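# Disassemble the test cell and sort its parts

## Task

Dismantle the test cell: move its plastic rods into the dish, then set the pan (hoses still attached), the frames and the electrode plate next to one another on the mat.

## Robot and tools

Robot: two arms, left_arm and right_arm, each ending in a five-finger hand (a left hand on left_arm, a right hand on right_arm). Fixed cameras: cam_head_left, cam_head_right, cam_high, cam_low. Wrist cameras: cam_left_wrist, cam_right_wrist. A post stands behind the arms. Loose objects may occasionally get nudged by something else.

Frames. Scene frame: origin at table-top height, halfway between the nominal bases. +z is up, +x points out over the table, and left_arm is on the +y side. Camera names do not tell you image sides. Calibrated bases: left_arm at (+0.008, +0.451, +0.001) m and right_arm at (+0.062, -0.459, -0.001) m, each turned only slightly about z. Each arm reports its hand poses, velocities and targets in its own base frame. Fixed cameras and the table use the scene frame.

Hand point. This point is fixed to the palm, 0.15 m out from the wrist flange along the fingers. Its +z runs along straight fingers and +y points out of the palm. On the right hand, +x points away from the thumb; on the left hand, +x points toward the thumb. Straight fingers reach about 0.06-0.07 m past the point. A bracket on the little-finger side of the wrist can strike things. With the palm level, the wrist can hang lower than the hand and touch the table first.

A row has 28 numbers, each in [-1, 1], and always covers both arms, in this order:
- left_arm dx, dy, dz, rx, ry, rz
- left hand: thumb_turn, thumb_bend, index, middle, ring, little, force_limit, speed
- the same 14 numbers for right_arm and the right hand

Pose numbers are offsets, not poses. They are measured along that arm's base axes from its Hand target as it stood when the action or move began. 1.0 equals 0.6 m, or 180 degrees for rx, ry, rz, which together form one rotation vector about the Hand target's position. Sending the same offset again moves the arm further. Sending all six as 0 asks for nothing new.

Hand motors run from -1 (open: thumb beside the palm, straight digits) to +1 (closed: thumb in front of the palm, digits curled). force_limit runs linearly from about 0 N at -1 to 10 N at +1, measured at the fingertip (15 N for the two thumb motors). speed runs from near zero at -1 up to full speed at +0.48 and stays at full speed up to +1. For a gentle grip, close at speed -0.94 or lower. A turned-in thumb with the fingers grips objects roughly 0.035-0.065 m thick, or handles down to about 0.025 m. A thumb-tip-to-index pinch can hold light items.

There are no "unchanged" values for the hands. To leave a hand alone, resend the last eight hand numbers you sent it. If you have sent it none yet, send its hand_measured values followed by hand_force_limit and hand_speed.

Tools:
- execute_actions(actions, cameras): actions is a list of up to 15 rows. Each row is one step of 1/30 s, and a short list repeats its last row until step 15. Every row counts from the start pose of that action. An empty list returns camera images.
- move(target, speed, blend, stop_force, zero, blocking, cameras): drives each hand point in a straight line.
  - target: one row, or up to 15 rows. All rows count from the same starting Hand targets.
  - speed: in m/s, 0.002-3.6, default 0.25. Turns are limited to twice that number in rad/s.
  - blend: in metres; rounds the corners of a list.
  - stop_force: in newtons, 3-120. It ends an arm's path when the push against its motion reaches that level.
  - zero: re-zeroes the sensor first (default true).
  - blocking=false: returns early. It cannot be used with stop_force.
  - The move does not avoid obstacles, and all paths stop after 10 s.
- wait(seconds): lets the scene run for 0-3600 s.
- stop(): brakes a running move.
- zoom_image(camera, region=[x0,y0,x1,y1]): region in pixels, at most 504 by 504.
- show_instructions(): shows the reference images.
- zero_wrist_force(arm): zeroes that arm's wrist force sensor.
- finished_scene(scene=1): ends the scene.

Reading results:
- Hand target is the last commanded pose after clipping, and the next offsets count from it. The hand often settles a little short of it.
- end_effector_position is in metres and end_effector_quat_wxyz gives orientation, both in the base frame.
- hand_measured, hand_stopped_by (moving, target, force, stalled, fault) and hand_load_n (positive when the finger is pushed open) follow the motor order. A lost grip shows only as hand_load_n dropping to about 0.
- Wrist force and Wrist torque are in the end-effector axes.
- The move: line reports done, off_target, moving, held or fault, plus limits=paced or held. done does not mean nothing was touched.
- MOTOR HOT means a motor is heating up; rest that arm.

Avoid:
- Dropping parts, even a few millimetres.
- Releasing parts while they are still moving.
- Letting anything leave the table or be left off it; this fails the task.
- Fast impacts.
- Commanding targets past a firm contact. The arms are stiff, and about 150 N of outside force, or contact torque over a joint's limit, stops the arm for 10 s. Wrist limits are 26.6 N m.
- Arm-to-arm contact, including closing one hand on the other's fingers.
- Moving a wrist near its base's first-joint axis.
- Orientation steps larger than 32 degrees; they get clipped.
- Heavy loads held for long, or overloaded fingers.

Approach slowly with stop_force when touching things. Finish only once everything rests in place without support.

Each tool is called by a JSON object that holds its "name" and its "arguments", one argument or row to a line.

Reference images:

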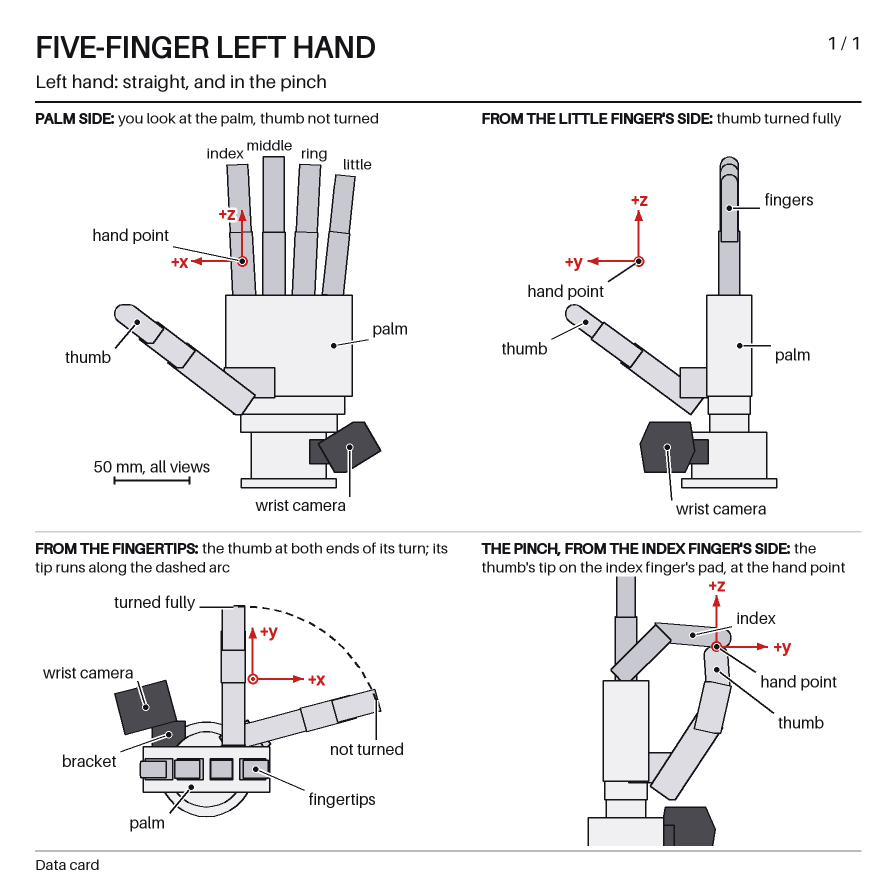

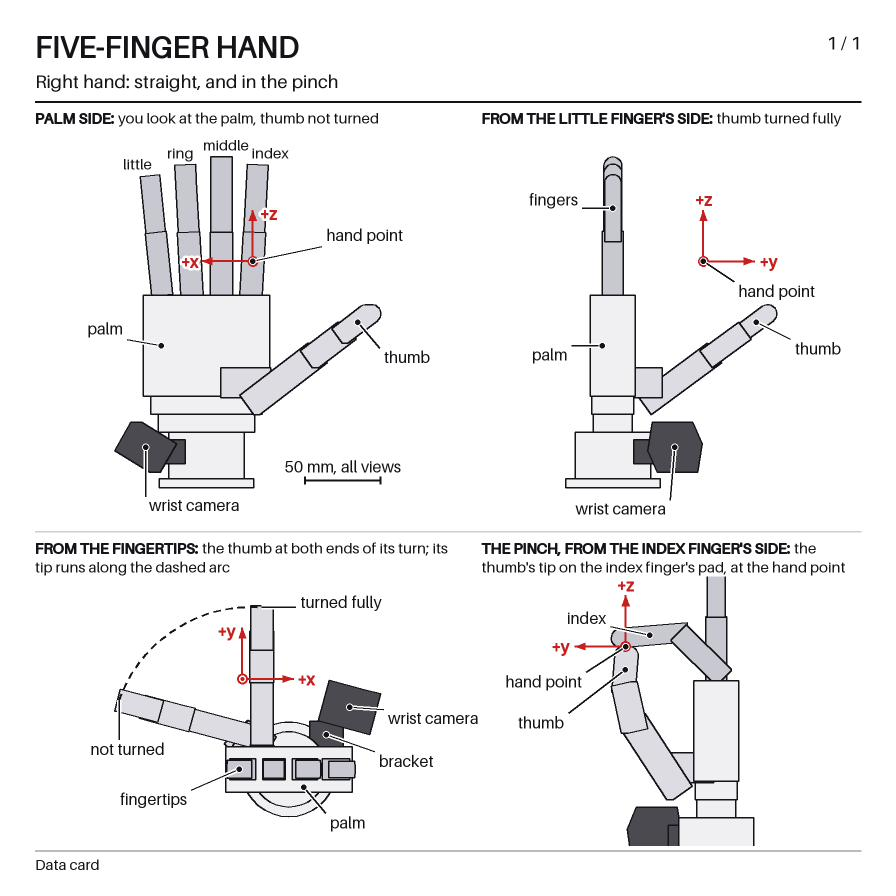

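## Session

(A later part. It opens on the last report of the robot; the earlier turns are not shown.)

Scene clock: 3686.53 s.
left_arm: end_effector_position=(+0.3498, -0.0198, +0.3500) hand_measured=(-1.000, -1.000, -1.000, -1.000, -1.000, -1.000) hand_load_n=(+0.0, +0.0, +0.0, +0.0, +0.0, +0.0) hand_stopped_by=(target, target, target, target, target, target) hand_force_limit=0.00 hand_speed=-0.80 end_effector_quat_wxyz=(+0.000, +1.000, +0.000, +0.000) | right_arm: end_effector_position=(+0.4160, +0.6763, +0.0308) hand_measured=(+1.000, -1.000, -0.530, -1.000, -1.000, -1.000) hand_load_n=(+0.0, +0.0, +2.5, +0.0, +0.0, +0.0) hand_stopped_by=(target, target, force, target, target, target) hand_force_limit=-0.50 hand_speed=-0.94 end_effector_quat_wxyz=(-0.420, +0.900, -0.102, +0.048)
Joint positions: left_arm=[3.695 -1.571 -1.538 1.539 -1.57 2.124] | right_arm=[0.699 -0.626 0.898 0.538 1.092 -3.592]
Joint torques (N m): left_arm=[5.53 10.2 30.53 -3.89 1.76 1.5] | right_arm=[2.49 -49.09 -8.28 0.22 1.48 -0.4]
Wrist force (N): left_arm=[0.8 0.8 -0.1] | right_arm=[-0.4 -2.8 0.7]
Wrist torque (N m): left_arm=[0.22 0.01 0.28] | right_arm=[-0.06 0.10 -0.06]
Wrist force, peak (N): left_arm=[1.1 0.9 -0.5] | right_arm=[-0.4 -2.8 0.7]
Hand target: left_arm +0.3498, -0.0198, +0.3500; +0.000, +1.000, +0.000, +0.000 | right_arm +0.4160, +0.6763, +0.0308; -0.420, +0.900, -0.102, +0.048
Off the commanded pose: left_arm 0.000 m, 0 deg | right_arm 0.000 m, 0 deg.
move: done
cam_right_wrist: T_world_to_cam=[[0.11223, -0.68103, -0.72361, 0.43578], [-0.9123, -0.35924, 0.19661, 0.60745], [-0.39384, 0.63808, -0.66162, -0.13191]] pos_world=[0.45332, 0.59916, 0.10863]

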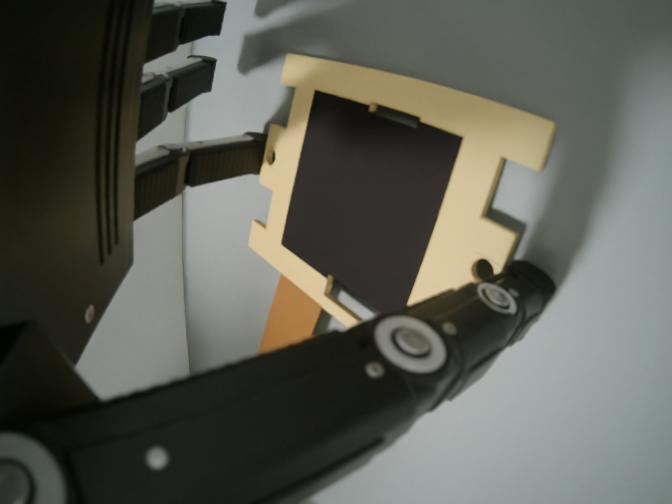

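{"name": "move", "arguments": {
  "target": [0,0,0,0,0,0,-1,-1,-1,-1,-1,-1,0,-0.8,0,0,0,0,0,0,1,-1,-0.25,-1,-1,-1,-0.25,-0.95],
  "speed": 0.01
}}

{"name": "move", "arguments": {
  "target": [0,0,0,0,0,0,-1,-1,-1,-1,-1,-1,0,-0.8,0,0,0.01,0,0,0,1,-1,-0.25,-1,-1,-1,-0.25,-0.95],
  "speed": 0.01,
  "cameras": ["cam_right_wrist"]
}}

Scene clock: 3703.30 s.
left_arm: end_effector_position=(+0.3498, -0.0198, +0.3500) hand_measured=(-1.000, -1.000, -1.000, -1.000, -1.000, -1.000) hand_load_n=(+0.0, +0.0, +0.0, +0.0, +0.0, +0.0) hand_stopped_by=(target, target, target, target, target, target) hand_force_limit=0.00 hand_speed=-0.80 end_effector_quat_wxyz=(+0.000, +1.000, +0.000, +0.000) | right_arm: end_effector_position=(+0.4160, +0.6763, +0.0308) hand_measured=(+1.000, -1.000, -0.522, -1.000, -1.000, -1.000) hand_load_n=(+0.0, +0.5, +3.5, +0.0, +0.0, +0.0) hand_stopped_by=(target, target, force, target, target, target) hand_force_limit=-0.25 hand_speed=-0.95 end_effector_quat_wxyz=(-0.420, +0.900, -0.102, +0.048)
Joint positions: left_arm=[3.695 -1.571 -1.538 1.539 -1.57 2.124] | right_arm=[0.699 -0.626 0.898 0.538 1.092 -3.592]
Joint torques (N m): left_arm=[5.41 9.87 31.23 -3.8 1.78 1.49] | right_arm=[0.96 -48.54 -7.06 2.43 1.54 -1.24]
Wrist force (N): left_arm=[0.7 0.9 -0.4] | right_arm=[-0.3 -4.3 0.6]
Wrist torque (N m): left_arm=[0.25 0.02 0.27] | right_arm=[-0.06 0.06 -0.05]
Wrist force, peak (N): left_arm=[0.9 1.2 -0.6] | right_arm=[-0.4 -4.6 0.4]
Hand target: left_arm +0.3498, -0.0198, +0.3500; +0.000, +1.000, +0.000, +0.000 | right_arm +0.4160, +0.6763, +0.0308; -0.420, +0.900, -0.102, +0.048
Off the commanded pose: left_arm 0.000 m, 0 deg | right_arm 0.000 m, 0 deg.
move: done

Scene clock: 3704.13 s.
left_arm: end_effector_position=(+0.3498, -0.0198, +0.3500) hand_measured=(-1.000, -1.000, -1.000, -1.000, -1.000, -1.000) hand_load_n=(+0.0, +0.0, +0.0, +0.0, +0.0, +0.0) hand_stopped_by=(target, target, target, target, target, target) hand_force_limit=0.00 hand_speed=-0.80 end_effector_quat_wxyz=(+0.000, +1.000, +0.000, +0.000) | right_arm: end_effector_position=(+0.4160, +0.6763, +0.0369) hand_measured=(+1.000, -1.000, -0.522, -1.000, -1.000, -1.000) hand_load_n=(+0.0, +0.0, +0.0, +0.0, +0.0, +0.0) hand_stopped_by=(target, target, force, target, target, target) hand_force_limit=-0.25 hand_speed=-0.95 end_effector_quat_wxyz=(-0.420, +0.900, -0.102, +0.048)
Joint positions: left_arm=[3.695 -1.571 -1.538 1.539 -1.57 2.124] | right_arm=[0.699 -0.631 0.891 0.55 1.092 -3.592]
Joint torques (N m): left_arm=[5.54 9.46 29.97 -3.73 1.76 1.59] | right_arm=[0.65 -63.45 -25.52 0.47 1.58 -1.07]
Wrist force (N): left_arm=[0.6 0.6 -0.4] | right_arm=[-0.2 0.8 1.3]
Wrist torque (N m): left_arm=[0.21 0.03 0.28] | right_arm=[0.06 0.05 -0.01]
Wrist force, peak (N): left_arm=[1.0 0.9 -0.6] | right_arm=[0.6 -4.5 0.7]
Hand target: left_arm +0.3498, -0.0198, +0.3500; +0.000, +1.000, +0.000, +0.000 | right_arm +0.4160, +0.6763, +0.0368; -0.420, +0.900, -0.102, +0.048
Off the commanded pose: left_arm 0.000 m, 0 deg | right_arm 0.000 m, 0 deg.
move: done
cam_right_wrist: T_world_to_cam=[[0.11222, -0.68102, -0.72361, 0.44019], [-0.91227, -0.35929, 0.19667, 0.60626], [-0.39393, 0.63806, -0.66159, -0.12782]] pos_world=[0.45332, 0.59916, 0.11473]

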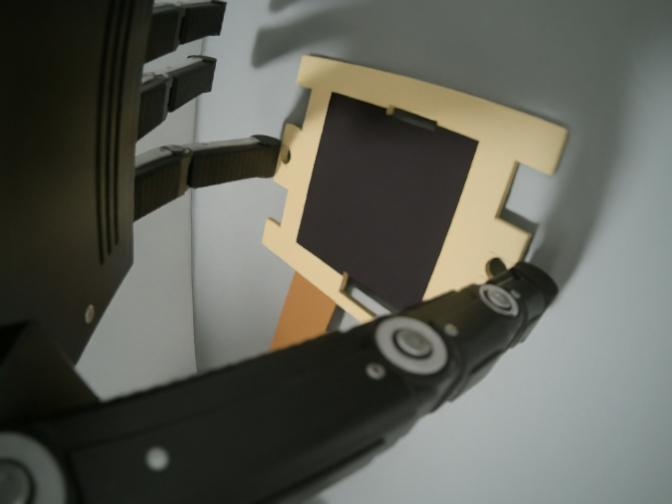

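{"name": "zoom_image", "arguments": {
  "camera": "cam_right_wrist",
  "region": [250, 60, 450, 330]
}}

Scaled by 1.867 from the camera's image (finer frame: 960x720).

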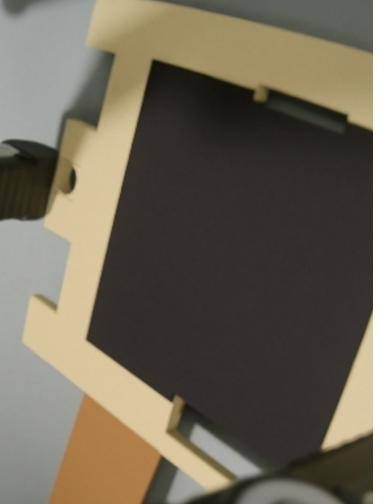

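{"name": "move", "arguments": {
  "target": [
    [0,0,0,0,0,0,-1,-1,-1,-1,-1,-1,0,-0.8,0,0,0.0,0,0,0,1,-1,-0.8,-1,-1,-1,-0.2,-0.7],
    [0,0,0,0,0,0,-1,-1,-1,-1,-1,-1,0,-0.8,-0.005,-0.003,0.03,0,0,0,1,-1,-0.8,-1,-1,-1,-0.2,-0.7],
    [0,0,0,0,0,0,-1,-1,-1,-1,-1,-1,0,-0.8,-0.05,0.0,0.03,0,0,0,1,-1,-0.8,-1,-1,-1,-0.2,-0.7]
  ],
  "speed": 0.06,
  "cameras": ["cam_right_wrist"]
}}

Scene clock: 3821.03 s.
left_arm: end_effector_position=(+0.3498, -0.0198, +0.3500) hand_measured=(-1.000, -1.000, -1.000, -1.000, -1.000, -1.000) hand_load_n=(+0.0, +0.0, +0.0, +0.0, +0.0, +0.0) hand_stopped_by=(target, target, target, target, target, target) hand_force_limit=0.00 hand_speed=-0.80 end_effector_quat_wxyz=(+0.000, +1.000, +0.000, +0.000) | right_arm: end_effector_position=(+0.3860, +0.6763, +0.0549) hand_measured=(+1.000, -1.000, -0.800, -1.000, -1.000, -1.000) hand_load_n=(+0.0, +0.0, +0.0, -0.5, +0.0, -0.5) hand_stopped_by=(target, target, target, target, target, target) hand_force_limit=-0.20 hand_speed=-0.70 end_effector_quat_wxyz=(-0.420, +0.900, -0.102, +0.048)
Joint positions: left_arm=[3.695 -1.571 -1.538 1.539 -1.57 2.124] | right_arm=[0.73 -0.701 0.972 0.527 1.113 -3.567]
Joint torques (N m): left_arm=[5.5 10.62 31.09 -3.6 1.64 1.46] | right_arm=[-7.39 -45.38 -28.35 2.12 -2.87 -1.45]
Wrist force (N): left_arm=[0.9 0.7 -0.2] | right_arm=[-0.1 1.1 1.5]
Wrist torque (N m): left_arm=[0.22 0.00 0.29] | right_arm=[0.06 0.05 -0.08]
Wrist force, peak (N): left_arm=[1.0 0.9 -0.8] | right_arm=[-0.4 1.5 1.7]
Hand target: left_arm +0.3498, -0.0198, +0.3500; +0.000, +1.000, +0.000, +0.000 | right_arm +0.3860, +0.6763, +0.0548; -0.420, +0.900, -0.102, +0.048
Off the commanded pose: left_arm 0.000 m, 0 deg | right_arm 0.000 m, 0 deg.
move: done
cam_right_wrist: T_world_to_cam=[[0.11218, -0.68111, -0.72353, 0.45658], [-0.91235, -0.35911, 0.19659, 0.57522], [-0.39373, 0.63806, -0.6617, -0.12791]] pos_world=[0.42322, 0.59916, 0.13263]

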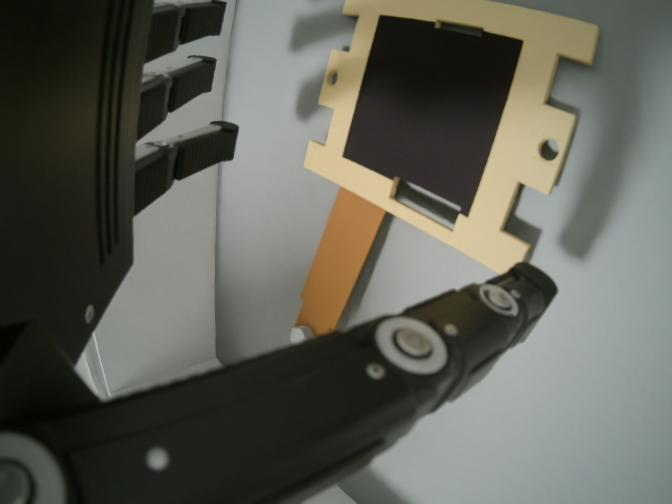

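{"name": "move", "arguments": {
  "target": [
    [0,0,0,0,0,0,-1,-1,-1,-1,-1,-1,0,-0.8,-0.0133,0.0005,0,0,0,0,1,-1,-0.9,-1,-1,-1,-0.2,-0.7],
    [0,0,0,0,0,0,-1,-1,-1,-1,-1,-1,0,-0.8,-0.0133,0.0005,-0.03,0,0,0,1,-1,-0.9,-1,-1,-1,-0.2,-0.7]
  ],
  "speed": 0.05
}}

{"name": "move", "arguments": {
  "target": [0,0,0,0,0,0,-1,-1,-1,-1,-1,-1,0,-0.8,0,0,-0.02,0,0,0,1,-1,-0.9,-1,-1,-1,-0.2,-0.7],
  "speed": 0.006,
  "stop_force": 3,
  "cameras": ["cam_right_wrist"]
}}

Scene clock: 3848.37 s.
left_arm: end_effector_position=(+0.3498, -0.0198, +0.3500) hand_measured=(-1.000, -1.000, -1.000, -1.000, -1.000, -1.000) hand_load_n=(+0.0, +0.0, -0.5, +0.0, +0.0, +0.0) hand_stopped_by=(target, target, target, target, target, target) hand_force_limit=0.00 hand_speed=-0.80 end_effector_quat_wxyz=(+0.000, +1.000, +0.000, +0.000) | right_arm: end_effector_position=(+0.3780, +0.6765, +0.0364) hand_measured=(+1.000, -1.000, -0.900, -1.000, -1.000, -1.000) hand_load_n=(+0.0, +0.0, +0.0, +0.0, +0.0, +0.0) hand_stopped_by=(target, target, target, target, target, target) hand_force_limit=-0.20 hand_speed=-0.70 end_effector_quat_wxyz=(-0.420, +0.900, -0.103, +0.047) end_effector_velocity=(+0.000, +0.000, +0.003) end_effector_angular_velocity=(-0.002, +0.001, +0.000)
Joint positions: left_arm=[3.695 -1.571 -1.538 1.539 -1.57 2.124] | right_arm=[0.738 -0.698 1.017 0.478 1.119 -3.56]
Joint velocities: left_arm=[within noise] | right_arm=[0 -0.002 -0.003 0.007 0 -0.001]
Joint torques (N m): left_arm=[4.44 10.39 31.29 -3.86 1.75 1.57] | right_arm=[-7.36 -69.37 -28.63 1.8 -2.91 -0.67]
Wrist force (N): left_arm=[0.6 0.8 -0.5] | right_arm=[0.3 1.0 1.8]
Wrist torque (N m): left_arm=[0.24 0.03 0.27] | right_arm=[0.04 -0.02 -0.05]
Wrist force, peak (N): left_arm=[1.1 1.0 -0.4] | right_arm=[0.4 1.7 1.8]
Hand target: left_arm +0.3498, -0.0198, +0.3500; +0.000, +1.000, +0.000, +0.000 | right_arm +0.3781, +0.6766, +0.0368; -0.420, +0.900, -0.102, +0.048
Off the commanded pose: left_arm 0.000 m, 0 deg | right_arm 0.000 m, 0 deg.
move: done

Scene clock: 3850.70 s.
left_arm: end_effector_position=(+0.3498, -0.0198, +0.3500) hand_measured=(-1.000, -1.000, -1.000, -1.000, -1.000, -1.000) hand_load_n=(+0.0, +0.0, +0.0, +0.0, +0.0, +0.0) hand_stopped_by=(target, target, target, target, target, target) hand_force_limit=0.00 hand_speed=-0.80 end_effector_quat_wxyz=(+0.000, +1.000, +0.000, +0.000) | right_arm: end_effector_position=(+0.3781, +0.6766, +0.0300) hand_measured=(+1.000, -1.000, -0.900, -1.000, -1.000, -1.000) hand_load_n=(+0.0, +0.0, +0.0, +0.0, +0.0, +0.0) hand_stopped_by=(target, target, target, target, target, target) hand_force_limit=-0.20 hand_speed=-0.70 end_effector_quat_wxyz=(-0.420, +0.900, -0.102, +0.048)
Joint positions: left_arm=[3.695 -1.571 -1.538 1.539 -1.57 2.124] | right_arm=[0.738 -0.693 1.023 0.465 1.119 -3.56]
Joint torques (N m): left_arm=[5.09 10.43 30.98 -3.74 1.64 1.53] | right_arm=[-6.92 -65.35 -29.24 1.9 -1.77 1.41]
Wrist force (N): left_arm=[0.5 0.8 -0.3] | right_arm=[-0.1 -1.6 -0.2]
Wrist torque (N m): left_arm=[0.22 0.05 0.26] | right_arm=[-0.15 0.06 -0.10]
Wrist force, peak (N): left_arm=[0.9 1.0 -0.6] | right_arm=[-0.5 -3.2 -1.1]
Hand target: left_arm +0.3498, -0.0198, +0.3500; +0.000, +1.000, +0.000, +0.000 | right_arm +0.3781, +0.6766, +0.0300; -0.420, +0.900, -0.102, +0.048 (not the last commanded pose)
Off the commanded pose: left_arm 0.000 m, 0 deg | right_arm 0.005 m, 0 deg.
move: contact (right_arm)
cam_right_wrist: T_world_to_cam=[[0.11222, -0.68102, -0.72361, 0.43959], [-0.91227, -0.35929, 0.19667, 0.57308], [-0.39393, 0.63806, -0.66159, -0.14761]] pos_world=[0.41532, 0.59946, 0.10773]

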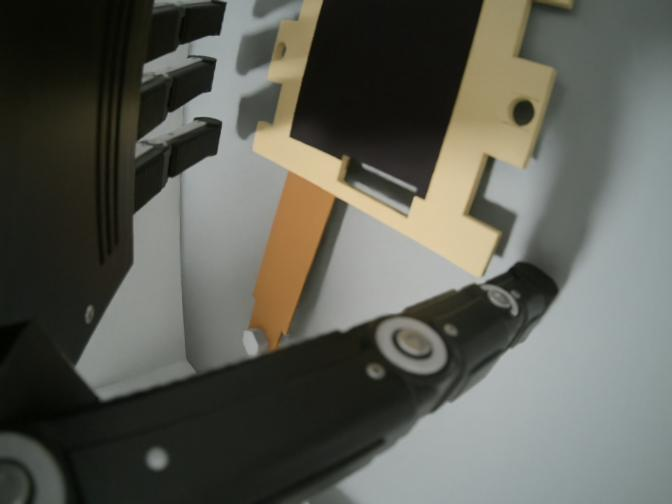

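{"name": "move", "arguments": {
  "target": [0,0,0,0,0,0,-1,-1,-1,-1,-1,-1,0,-0.8,0.0055,0,0.0006,0,0,0,1,-1,-0.9,-1,-1,-1,-0.2,-0.7],
  "speed": 0.01
}}

{"name": "move", "arguments": {
  "target": [0,0,0,0,0,0,-1,-1,-1,-1,-1,-1,0,-0.8,0,0,0,0,0,0,1,-1,-0.3,-1,-1,-1,-0.2,-0.94],
  "speed": 0.01,
  "cameras": ["cam_right_wrist"]
}}

Scene clock: 3872.83 s.
left_arm: end_effector_position=(+0.3498, -0.0198, +0.3500) hand_measured=(-1.000, -1.000, -1.000, -1.000, -1.000, -1.000) hand_load_n=(+0.0, +0.0, +0.0, +0.0, +0.0, +0.0) hand_stopped_by=(target, target, target, target, target, target) hand_force_limit=0.00 hand_speed=-0.80 end_effector_quat_wxyz=(+0.000, +1.000, +0.000, +0.000) | right_arm: end_effector_position=(+0.3815, +0.6766, +0.0303) hand_measured=(+1.000, -1.000, -0.900, -1.000, -1.000, -1.000) hand_load_n=(+0.0, +0.0, +0.0, +0.0, +0.0, +0.0) hand_stopped_by=(target, target, target, target, target, target) hand_force_limit=-0.20 hand_speed=-0.70 end_effector_quat_wxyz=(-0.420, +0.900, -0.102, +0.048)
Joint positions: left_arm=[3.695 -1.571 -1.538 1.539 -1.57 2.124] | right_arm=[0.735 -0.687 1.013 0.471 1.116 -3.563]
Joint torques (N m): left_arm=[5.09 9.12 30.76 -3.83 1.64 1.46] | right_arm=[1.34 -54.76 -13.85 0.08 -2.25 -0.4]
Wrist force (N): left_arm=[1.0 0.8 -0.4] | right_arm=[0.0 1.0 1.4]
Wrist torque (N m): left_arm=[0.25 -0.03 0.29] | right_arm=[0.08 0.03 0.00]
Wrist force, peak (N): left_arm=[1.2 0.8 -0.7] | right_arm=[0.3 1.3 1.7]
Hand target: left_arm +0.3498, -0.0198, +0.3500; +0.000, +1.000, +0.000, +0.000 | right_arm +0.3814, +0.6766, +0.0303; -0.420, +0.900, -0.102, +0.048
Off the commanded pose: left_arm 0.000 m, 0 deg | right_arm 0.000 m, 0 deg.
move: done

Scene clock: 3875.27 s.
left_arm: end_effector_position=(+0.3498, -0.0198, +0.3500) hand_measured=(-1.000, -1.000, -1.000, -1.000, -1.000, -1.000) hand_load_n=(+0.0, +0.0, +0.0, +0.0, +0.0, +0.0) hand_stopped_by=(target, target, target, target, target, target) hand_force_limit=0.00 hand_speed=-0.80 end_effector_quat_wxyz=(+0.000, +1.000, +0.000, +0.000) | right_arm: end_effector_position=(+0.3814, +0.6767, +0.0303) hand_measured=(+1.000, -1.000, -0.534, -1.000, -1.000, -1.000) hand_load_n=(+0.0, +0.0, +4.0, +0.0, +0.0, +0.0) hand_stopped_by=(target, target, force, target, target, target) hand_force_limit=-0.20 hand_speed=-0.94 end_effector_quat_wxyz=(-0.420, +0.900, -0.102, +0.048)
Joint positions: left_arm=[3.695 -1.571 -1.538 1.539 -1.57 2.124] | right_arm=[0.735 -0.688 1.013 0.471 1.117 -3.563]
Joint torques (N m): left_arm=[4.55 9.33 30.4 -3.88 1.85 1.52] | right_arm=[6.33 -62.77 -8.36 0.78 0.91 1.46]
Wrist force (N): left_arm=[0.7 0.5 -0.8] | right_arm=[-0.2 -4.5 0.8]
Wrist torque (N m): left_arm=[0.21 0.01 0.29] | right_arm=[-0.03 0.04 -0.05]
Wrist force, peak (N): left_arm=[1.0 1.0 -0.7] | right_arm=[-0.4 -4.7 0.7]
Hand target: left_arm +0.3498, -0.0198, +0.3500; +0.000, +1.000, +0.000, +0.000 | right_arm +0.3814, +0.6766, +0.0303; -0.420, +0.900, -0.102, +0.048
Off the commanded pose: left_arm 0.000 m, 0 deg | right_arm 0.000 m, 0 deg.
move: done
cam_right_wrist: T_world_to_cam=[[0.11229, -0.681, -0.72362, 0.43947], [-0.91229, -0.35929, 0.19656, 0.57603], [-0.39384, 0.63808, -0.66162, -0.1461]] pos_world=[0.41862, 0.59946, 0.10813]

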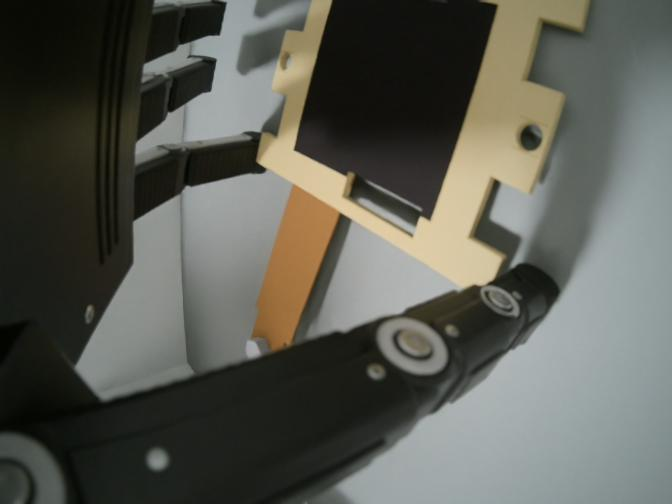

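{"name": "move", "arguments": {
  "target": [0,0,0,0,0,0,-1,-1,-1,-1,-1,-1,0,-0.8,0,0,0.01,0,0,0,1,-1,-0.3,-1,-1,-1,-0.2,-0.94],
  "speed": 0.01,
  "cameras": ["cam_right_wrist"]
}}

Scene clock: 3885.93 s.
left_arm: end_effector_position=(+0.3498, -0.0198, +0.3500) hand_measured=(-1.000, -1.000, -1.000, -1.000, -1.000, -1.000) hand_load_n=(+0.0, +0.0, +0.0, +0.0, +0.0, +0.0) hand_stopped_by=(target, target, target, target, target, target) hand_force_limit=0.00 hand_speed=-0.80 end_effector_quat_wxyz=(+0.000, +1.000, +0.000, +0.000) | right_arm: end_effector_position=(+0.3814, +0.6766, +0.0364) hand_measured=(+1.000, -1.000, -0.534, -1.000, -1.000, -1.000) hand_load_n=(+0.0, +0.0, +0.0, +0.0, +0.0, +0.0) hand_stopped_by=(target, target, force, target, target, target) hand_force_limit=-0.20 hand_speed=-0.94 end_effector_quat_wxyz=(-0.420, +0.900, -0.102, +0.048)
Joint positions: left_arm=[3.695 -1.571 -1.538 1.539 -1.57 2.124] | right_arm=[0.735 -0.693 1.007 0.483 1.117 -3.563]
Joint torques (N m): left_arm=[6.27 10.28 30.71 -3.79 1.82 1.36] | right_arm=[6.33 -60.98 -26.02 0.34 1.04 1.37]
Wrist force (N): left_arm=[0.8 0.8 -0.3] | right_arm=[0.2 1.2 1.3]
Wrist torque (N m): left_arm=[0.23 0.00 0.29] | right_arm=[0.11 0.00 0.01]
Wrist force, peak (N): left_arm=[1.3 0.8 -0.7] | right_arm=[0.6 -4.9 0.9]
Hand target: left_arm +0.3498, -0.0198, +0.3500; +0.000, +1.000, +0.000, +0.000 | right_arm +0.3814, +0.6766, +0.0363; -0.420, +0.900, -0.102, +0.048
Off the commanded pose: left_arm 0.000 m, 0 deg | right_arm 0.000 m, 0 deg.
move: done
cam_right_wrist: T_world_to_cam=[[0.11223, -0.68103, -0.72361, 0.44393], [-0.9123, -0.35924, 0.19661, 0.5748], [-0.39384, 0.63808, -0.66162, -0.14206]] pos_world=[0.41862, 0.59946, 0.11423]

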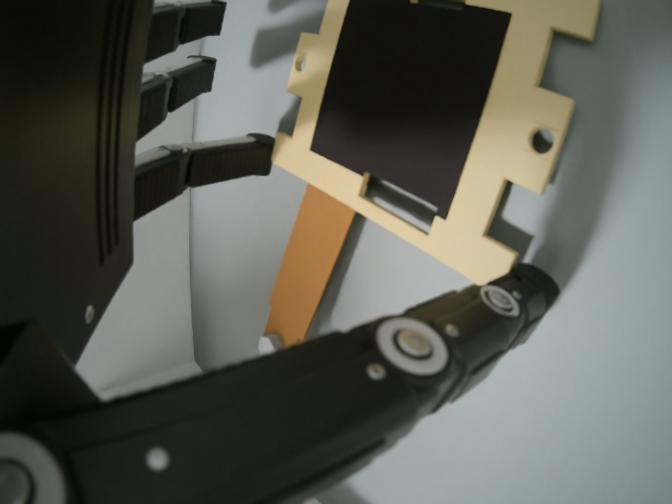

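{"name": "move", "arguments": {
  "target": [
    [0,0,0,0,0,0,-1,-1,-1,-1,-1,-1,0,-0.8,0,0,0.0,0,0,0,1,-1,-0.9,-1,-1,-1,-0.2,-0.7],
    [0,0,0,0,0,0,-1,-1,-1,-1,-1,-1,0,-0.8,-0.11,0.04,0.04,0,0,0,1,-1,-0.9,-1,-1,-1,-0.2,-0.7]
  ],
  "speed": 0.08,
  "cameras": ["cam_right_wrist"]
}}

{"name": "zoom_image", "arguments": {
  "camera": "cam_right_wrist",
  "region": [350, 100, 600, 350]
}}

Scene clock: 3914.27 s.
left_arm: end_effector_position=(+0.3498, -0.0198, +0.3500) hand_measured=(-1.000, -1.000, -1.000, -1.000, -1.000, -1.000) hand_load_n=(+0.0, +0.0, +0.0, +0.0, +0.0, +0.0) hand_stopped_by=(target, target, target, target, target, target) hand_force_limit=0.00 hand_speed=-0.80 end_effector_quat_wxyz=(+0.000, +1.000, +0.000, +0.000) | right_arm: end_effector_position=(+0.3153, +0.7006, +0.0603) hand_measured=(+1.000, -1.000, -0.900, -1.000, -1.000, -1.000) hand_load_n=(+0.0, +0.0, +0.0, +0.0, +0.0, +0.0) hand_stopped_by=(target, target, target, target, target, target) hand_force_limit=-0.20 hand_speed=-0.70 end_effector_quat_wxyz=(-0.420, +0.900, -0.103, +0.048) end_effector_velocity=(+0.001, +0.000, +0.000) end_effector_angular_velocity=(+0.002, +0.000, +0.004)
Joint positions: left_arm=[3.695 -1.571 -1.538 1.539 -1.57 2.124] | right_arm=[0.838 -0.762 1.065 0.462 1.19 -3.484]
Joint velocities: left_arm=[within noise] | right_arm=[-0.002 0.002 -0.002 0 -0.005 -0.003]
Joint torques (N m): left_arm=[4.92 9.72 30.84 -3.8 1.79 1.54] | right_arm=[-8.05 -43.96 -29.98 0.28 -2.66 -1.15]
Wrist force (N): left_arm=[0.9 0.9 -0.5] | right_arm=[-0.3 1.2 1.3]
Wrist torque (N m): left_arm=[0.25 -0.01 0.29] | right_arm=[0.10 0.11 -0.03]
Wrist force, peak (N): left_arm=[0.7 1.3 -0.4] | right_arm=[0.8 1.7 2.0]
Hand target: left_arm +0.3498, -0.0198, +0.3500; +0.000, +1.000, +0.000, +0.000 | right_arm +0.3154, +0.7006, +0.0603; -0.420, +0.900, -0.102, +0.048
Off the commanded pose: left_arm 0.000 m, 0 deg | right_arm 0.000 m, 0 deg.
move: done
cam_right_wrist: T_world_to_cam=[[0.11212, -0.68114, -0.72352, 0.48501], [-0.91236, -0.35907, 0.19664, 0.51829], [-0.39373, 0.63806, -0.6617, -0.16755]] pos_world=[0.35252, 0.62336, 0.13813]

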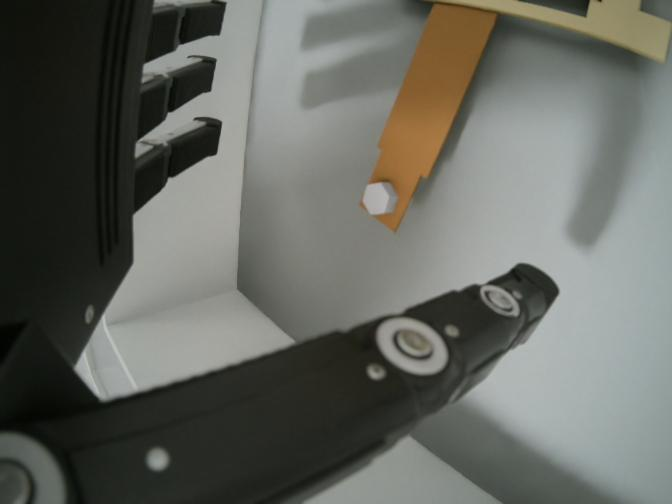

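Scaled by 2.016 from the camera's image (finer frame: 960x720).

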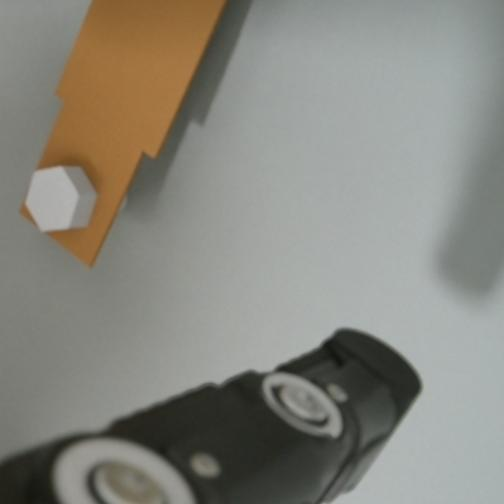

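{"name": "move", "arguments": {
  "target": [
    [0,0,0,0,0,0,-1,-1,-1,-1,-1,-1,0,-0.8,0.0,-0.1,0.15,0,0,0,1,-1,-0.9,-1,-1,-1,-0.2,-0.7],
    [0,0,0,0.0471,-0.4565,-0.8236,-1,-1,-1,-1,-1,-1,0,-0.8,0.175,-0.234,0.15,0,0,0,1,-1,-0.9,-1,-1,-1,-0.2,-0.7]
  ],
  "speed": 0.25,
  "cameras": ["cam_right_wrist","cam_high","cam_left_wrist","cam_head_left"]
}}

Scene clock: 4026.43 s.
left_arm: end_effector_position=(+0.3498, -0.0198, +0.3500) hand_measured=(-1.000, -1.000, -1.000, -1.000, -1.000, -1.000) hand_load_n=(+0.0, +0.0, +0.0, -0.5, +0.0, +0.0) hand_stopped_by=(target, target, target, target, target, target) hand_force_limit=0.00 hand_speed=-0.80 end_effector_quat_wxyz=(+0.050, -0.090, +0.870, -0.482) | right_arm: end_effector_position=(+0.4204, +0.5602, +0.1503) hand_measured=(+1.000, -1.000, -0.900, -1.000, -1.000, -1.000) hand_load_n=(+0.0, +0.0, +0.0, +0.0, +0.0, +0.0) hand_stopped_by=(target, target, target, target, target, target) hand_force_limit=-0.20 hand_speed=-0.70 end_effector_quat_wxyz=(-0.420, +0.900, -0.102, +0.048)
Joint positions: left_arm=[3.943 -1.702 -1.742 1.142 -0.793 5.619] | right_arm=[0.539 -0.92 1.125 0.675 0.985 -3.731]
Joint torques (N m): left_arm=[6.6 31.56 5.1 -1.56 3.42 1.82] | right_arm=[6.44 -49.99 -17.66 -0.44 0.97 1.72]
Wrist force (N): left_arm=[0.7 0.8 -0.2] | right_arm=[-0.2 0.9 1.7]
Wrist torque (N m): left_arm=[0.29 0.05 0.28] | right_arm=[0.02 0.01 0.01]
Wrist force, peak (N): left_arm=[1.2 1.4 0.5] | right_arm=[-0.6 2.0 3.6]
Hand target: left_arm +0.3498, -0.0198, +0.3500; +0.050, -0.090, +0.870, -0.482 | right_arm +0.4204, +0.5602, +0.1503; -0.420, +0.900, -0.102, +0.048
Off the commanded pose: left_arm 0.000 m, 0 deg | right_arm 0.000 m, 0 deg.
move: done
cam_left_wrist: T_world_to_cam=[[-0.17813, -0.53923, 0.8231, -0.24333], [-0.91632, 0.39577, 0.06097, 0.30794], [-0.35864, -0.74336, -0.56461, 0.42862]] pos_world=[0.39255, 0.06553, 0.42352]
cam_right_wrist: T_world_to_cam=[[0.11222, -0.68102, -0.72361, 0.44262], [-0.91227, -0.35929, 0.19667, 0.54619], [-0.39393, 0.63806, -0.66159, 0.02291]] pos_world=[0.45762, 0.48306, 0.22803]
Images, in order (width x height): cam_head_left 672x504, cam_high 672x504, cam_left_wrist 672x504, cam_right_wrist 672x504.

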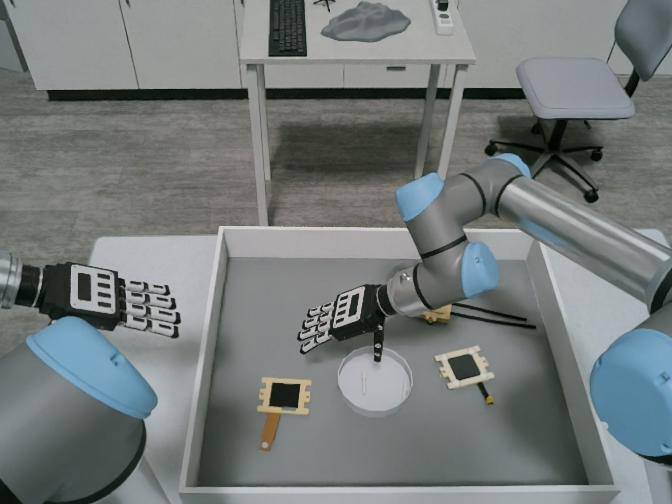

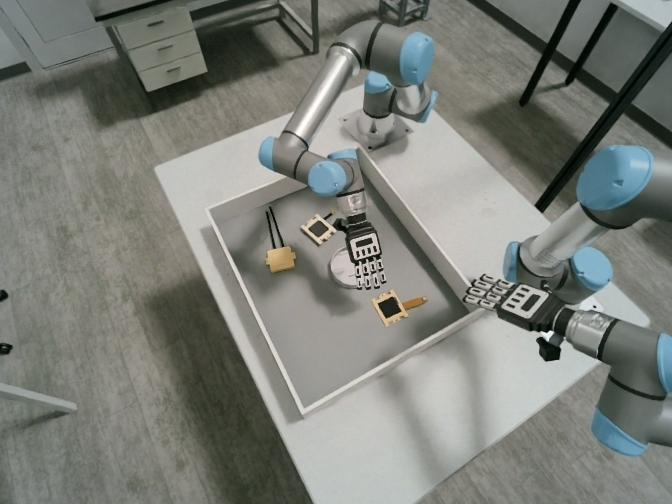

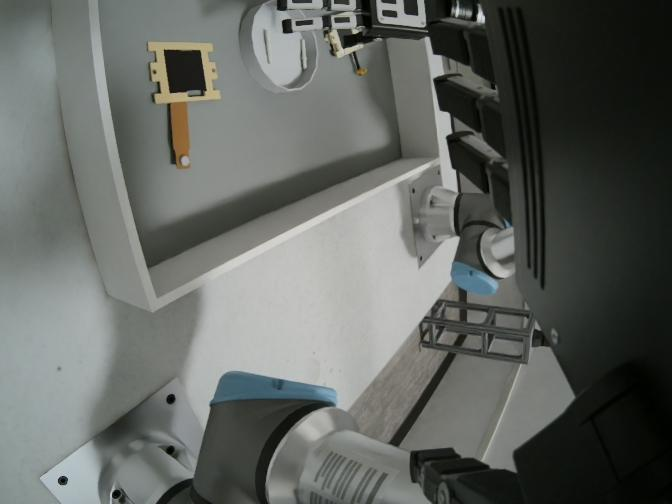

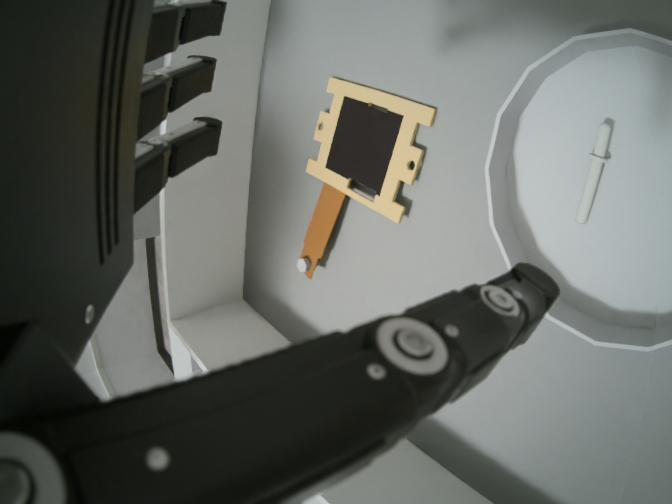

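{"name": "move", "arguments": {
  "target": [-0.0097,-0.3022,-0.33,0,0,0,1,-0.4,-0.2,1,1,1,0,-0.6,0,0,0,0,0,0,1,-1,-0.9,-1,-1,-1,-0.2,-0.7],
  "speed": 0.2,
  "cameras": ["cam_right_wrist","cam_high","cam_left_wrist","cam_head_left"]
}}

Scene clock: 4036.40 s.
left_arm: end_effector_position=(+0.3440, -0.2011, +0.1520) hand_measured=(+0.854, -0.400, -0.200, +1.000, +1.000, +1.000) hand_load_n=(+8.0, +1.5, +0.0, +0.0, +0.0, +0.0) hand_stopped_by=(force, target, target, target, target, target) hand_force_limit=0.00 hand_speed=-0.60 end_effector_quat_wxyz=(+0.050, -0.090, +0.870, -0.482) | right_arm: end_effector_position=(+0.4204, +0.5602, +0.1503) hand_measured=(+1.000, -1.000, -0.900, -1.000, -1.000, -1.000) hand_load_n=(+0.0, +0.0, +0.0, +0.0, +0.0, +0.0) hand_stopped_by=(target, target, target, target, target, target) hand_force_limit=-0.20 hand_speed=-0.70 end_effector_quat_wxyz=(-0.420, +0.900, -0.102, +0.048)
Joint positions: left_arm=[3.493 -1.84 -2.023 2.064 -0.576 4.982] | right_arm=[0.539 -0.92 1.126 0.675 0.985 -3.731]
Joint torques (N m): left_arm=[-4.98 17.78 11.72 -0.8 2.06 -2.43] | right_arm=[6.92 -60.59 -7.95 -0.4 1.5 1.61]
Wrist force (N): left_arm=[0.9 0.5 0.0] | right_arm=[0.0 0.7 1.5]
Wrist torque (N m): left_arm=[0.24 0.04 0.18] | right_arm=[0.01 0.00 0.01]
Wrist force, peak (N): left_arm=[1.1 1.1 1.5] | right_arm=[-0.2 1.1 2.0]
Hand target: left_arm +0.3440, -0.2011, +0.1520; +0.050, -0.090, +0.870, -0.482 | right_arm +0.4204, +0.5602, +0.1503; -0.420, +0.900, -0.102, +0.048
Off the commanded pose: left_arm 0.000 m, 0 deg | right_arm 0.000 m, 0 deg.
move: done
cam_left_wrist: T_world_to_cam=[[-0.17826, -0.5393, 0.82303, -0.1791], [-0.91629, 0.39584, 0.06093, 0.38646], [-0.35865, -0.74328, -0.56472, 0.18001]] pos_world=[0.38675, -0.11577, 0.22552]
cam_right_wrist: T_world_to_cam=[[0.11223, -0.68103, -0.72361, 0.4427], [-0.9123, -0.35924, 0.19661, 0.54617], [-0.39384, 0.63808, -0.66162, 0.02293]] pos_world=[0.45762, 0.48306, 0.22813]
Images, in order (width x height): cam_head_left 672x504, cam_high 672x504, cam_left_wrist 672x504, cam_right_wrist 672x504.

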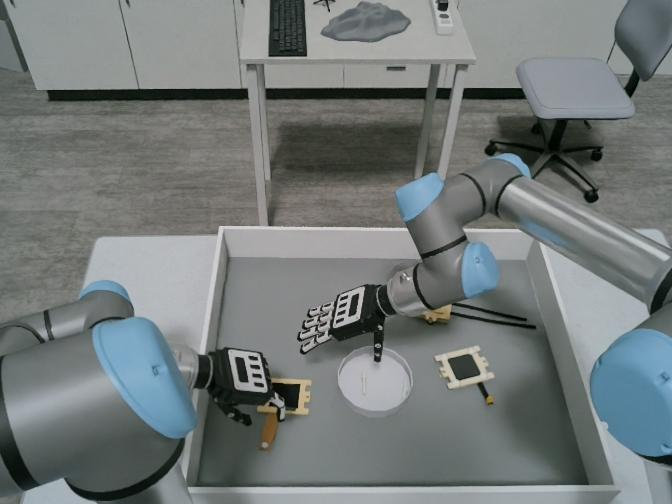

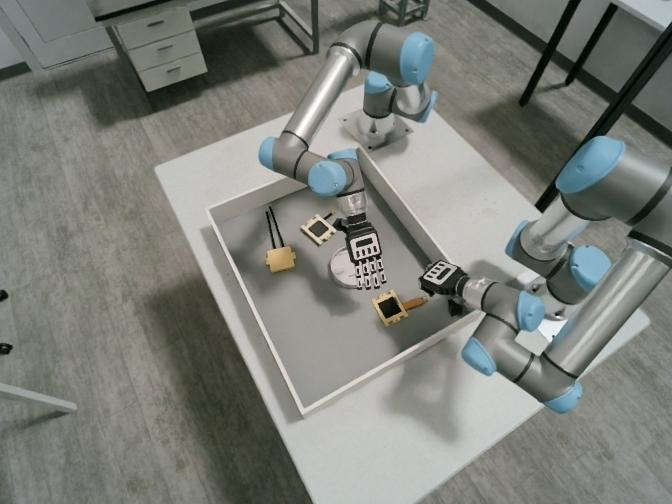

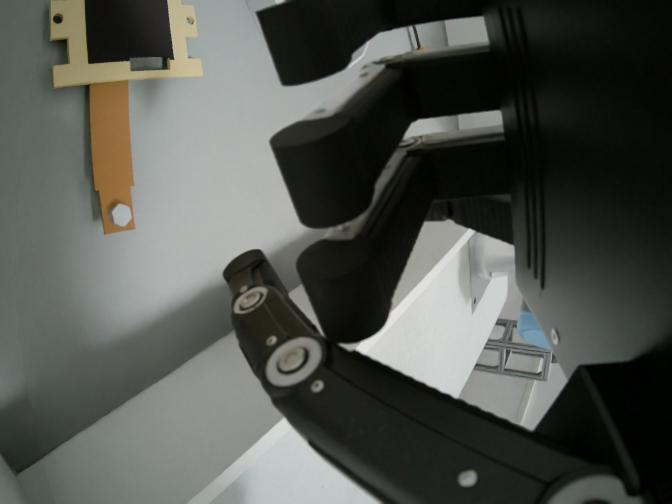

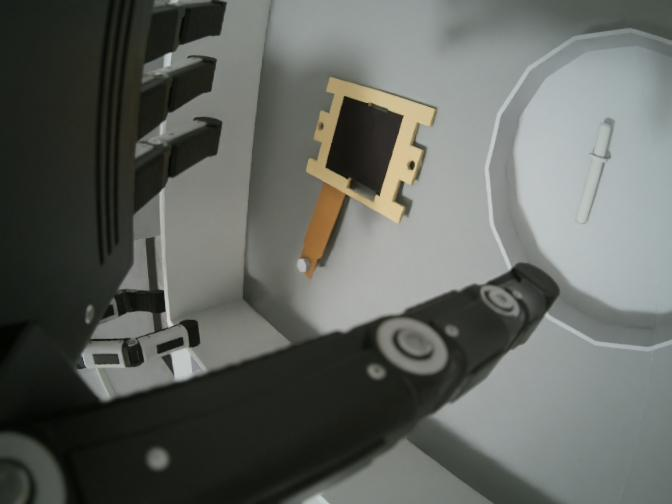

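{"name": "move", "arguments": {
  "target": [
    [0,0,0,0,0,0,0.85,-0.4,-0.2,-1,1,1,0,-0.6,0,0,0,0,0,0,1,-1,-0.9,-1,-1,-1,-0.2,-0.7],
    [0,0,0.001,0,0,0,1,-0.4,-0.2,-1,1,1,0,-0.6,0,0,0,0,0,0,1,-1,-0.9,-1,-1,-1,-0.2,-0.7]
  ],
  "speed": 0.1,
  "cameras": ["cam_left_wrist"]
}}

Scene clock: 4053.50 s.
left_arm: end_effector_position=(+0.3440, -0.2011, +0.1526) hand_measured=(+1.000, -0.400, -0.200, -1.000, +1.000, +1.000) hand_load_n=(+0.0, +0.0, +0.0, +0.0, +0.0, +0.0) hand_stopped_by=(target, target, target, target, target, target) hand_force_limit=0.00 hand_speed=-0.60 end_effector_quat_wxyz=(+0.050, -0.090, +0.870, -0.482) | right_arm: end_effector_position=(+0.4204, +0.5602, +0.1503) hand_measured=(+1.000, -1.000, -0.900, -1.000, -1.000, -1.000) hand_load_n=(+0.0, +0.0, +0.0, +0.0, -0.5, +0.0) hand_stopped_by=(target, target, target, target, target, target) hand_force_limit=-0.20 hand_speed=-0.70 end_effector_quat_wxyz=(-0.420, +0.900, -0.102, +0.048)
Joint positions: left_arm=[3.493 -1.839 -2.022 2.062 -0.576 4.982] | right_arm=[0.539 -0.92 1.126 0.675 0.985 -3.731]
Joint torques (N m): left_arm=[-5.31 33.46 26.68 -0.69 2.63 -1.83] | right_arm=[7.26 -59.62 -8.26 -0.31 1.65 1.67]
Wrist force (N): left_arm=[0.8 0.6 0.0] | right_arm=[-0.4 0.7 1.2]
Wrist torque (N m): left_arm=[0.25 0.05 0.17] | right_arm=[0.04 0.06 -0.01]
Wrist force, peak (N): left_arm=[1.4 0.5 -0.1] | right_arm=[-0.1 0.8 1.9]
Hand target: left_arm +0.3440, -0.2011, +0.1526; +0.050, -0.090, +0.870, -0.482 | right_arm +0.4204, +0.5602, +0.1503; -0.420, +0.900, -0.102, +0.048
Off the commanded pose: left_arm 0.000 m, 0 deg | right_arm 0.000 m, 0 deg.
move: done
cam_left_wrist: T_world_to_cam=[[-0.17821, -0.5392, 0.82311, -0.17962], [-0.91631, 0.39582, 0.06091, 0.38643], [-0.35864, -0.74336, -0.56461, 0.18032]] pos_world=[0.38675, -0.11577, 0.22612]

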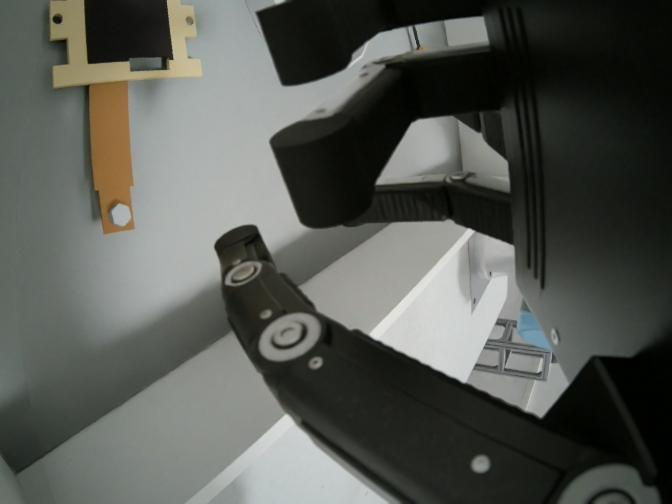

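{"name": "move", "arguments": {
  "target": [0.0035,-0.017,-0.17,0,0,0,1,-0.4,-0.2,-1,1,1,0,-0.6,0,0,0,0,0,0,1,-1,-0.9,-1,-1,-1,-0.2,-0.7],
  "speed": 0.1,
  "cameras": ["cam_left_wrist","cam_right_wrist","cam_high"]
}}

Scene clock: 4080.27 s.
left_arm: end_effector_position=(+0.3460, -0.2114, +0.0506) hand_measured=(+1.000, -0.400, -0.200, -1.000, +1.000, +1.000) hand_load_n=(+0.0, +0.0, +0.0, +0.0, +0.0, +0.0) hand_stopped_by=(target, target, target, target, target, target) hand_force_limit=0.00 hand_speed=-0.60 end_effector_quat_wxyz=(+0.049, -0.090, +0.870, -0.482) | right_arm: end_effector_position=(+0.4204, +0.5602, +0.1503) hand_measured=(+1.000, -1.000, -0.900, -1.000, -1.000, -1.000) hand_load_n=(+0.0, +0.0, +0.0, +0.0, +0.0, +0.0) hand_stopped_by=(target, target, target, target, target, target) hand_force_limit=-0.20 hand_speed=-0.70 end_effector_quat_wxyz=(-0.420, +0.900, -0.102, +0.048)
Joint positions: left_arm=[3.459 -2.04 -2.078 2.369 -0.569 4.922] | right_arm=[0.539 -0.92 1.126 0.675 0.985 -3.731]
Joint torques (N m): left_arm=[5.76 25.47 22.43 -1.66 2.66 2.45] | right_arm=[7.61 -59.56 -8.37 -0.33 1.47 1.56]
Wrist force (N): left_arm=[1.0 0.7 0.0] | right_arm=[-0.2 0.8 1.6]
Wrist torque (N m): left_arm=[0.26 0.03 0.27] | right_arm=[0.02 0.03 0.00]
Wrist force, peak (N): left_arm=[0.8 1.4 0.5] | right_arm=[-0.1 0.9 2.1]
Hand target: left_arm +0.3461, -0.2113, +0.0506; +0.050, -0.090, +0.870, -0.482 | right_arm +0.4204, +0.5602, +0.1503; -0.420, +0.900, -0.102, +0.048
Off the commanded pose: left_arm 0.000 m, 0 deg | right_arm 0.000 m, 0 deg.
move: done
cam_left_wrist: T_world_to_cam=[[-0.17807, -0.53917, 0.82316, -0.10092], [-0.91629, 0.39583, 0.06105, 0.39853], [-0.35875, -0.74338, -0.56452, 0.11582]] pos_world=[0.38875, -0.12607, 0.12412]
cam_right_wrist: T_world_to_cam=[[0.11223, -0.68103, -0.72361, 0.4427], [-0.9123, -0.35924, 0.19661, 0.54617], [-0.39384, 0.63808, -0.66162, 0.02293]] pos_world=[0.45762, 0.48306, 0.22813]
Images, in order (width x height): cam_high 672x504, cam_left_wrist 672x504, cam_right_wrist 672x504.

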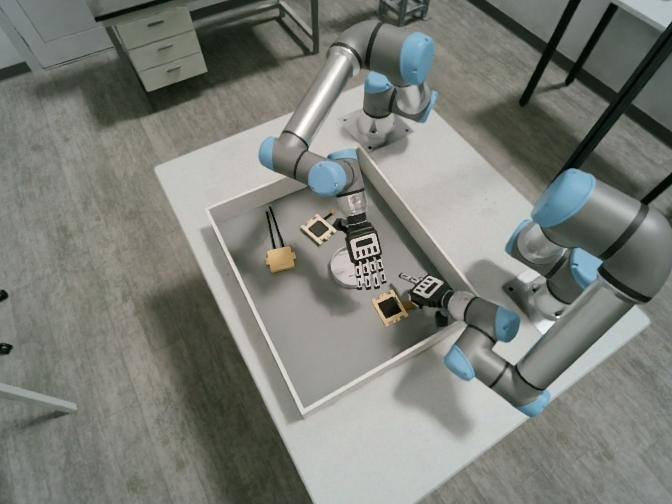

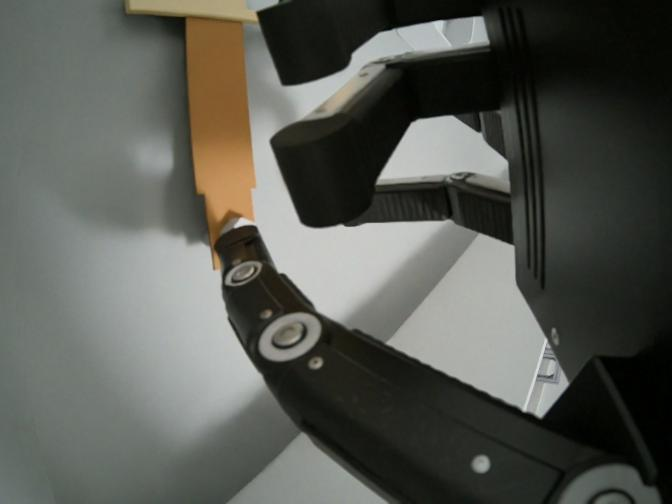

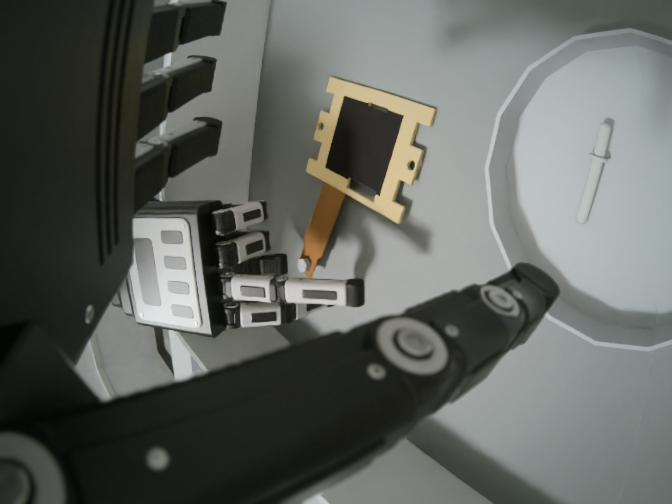

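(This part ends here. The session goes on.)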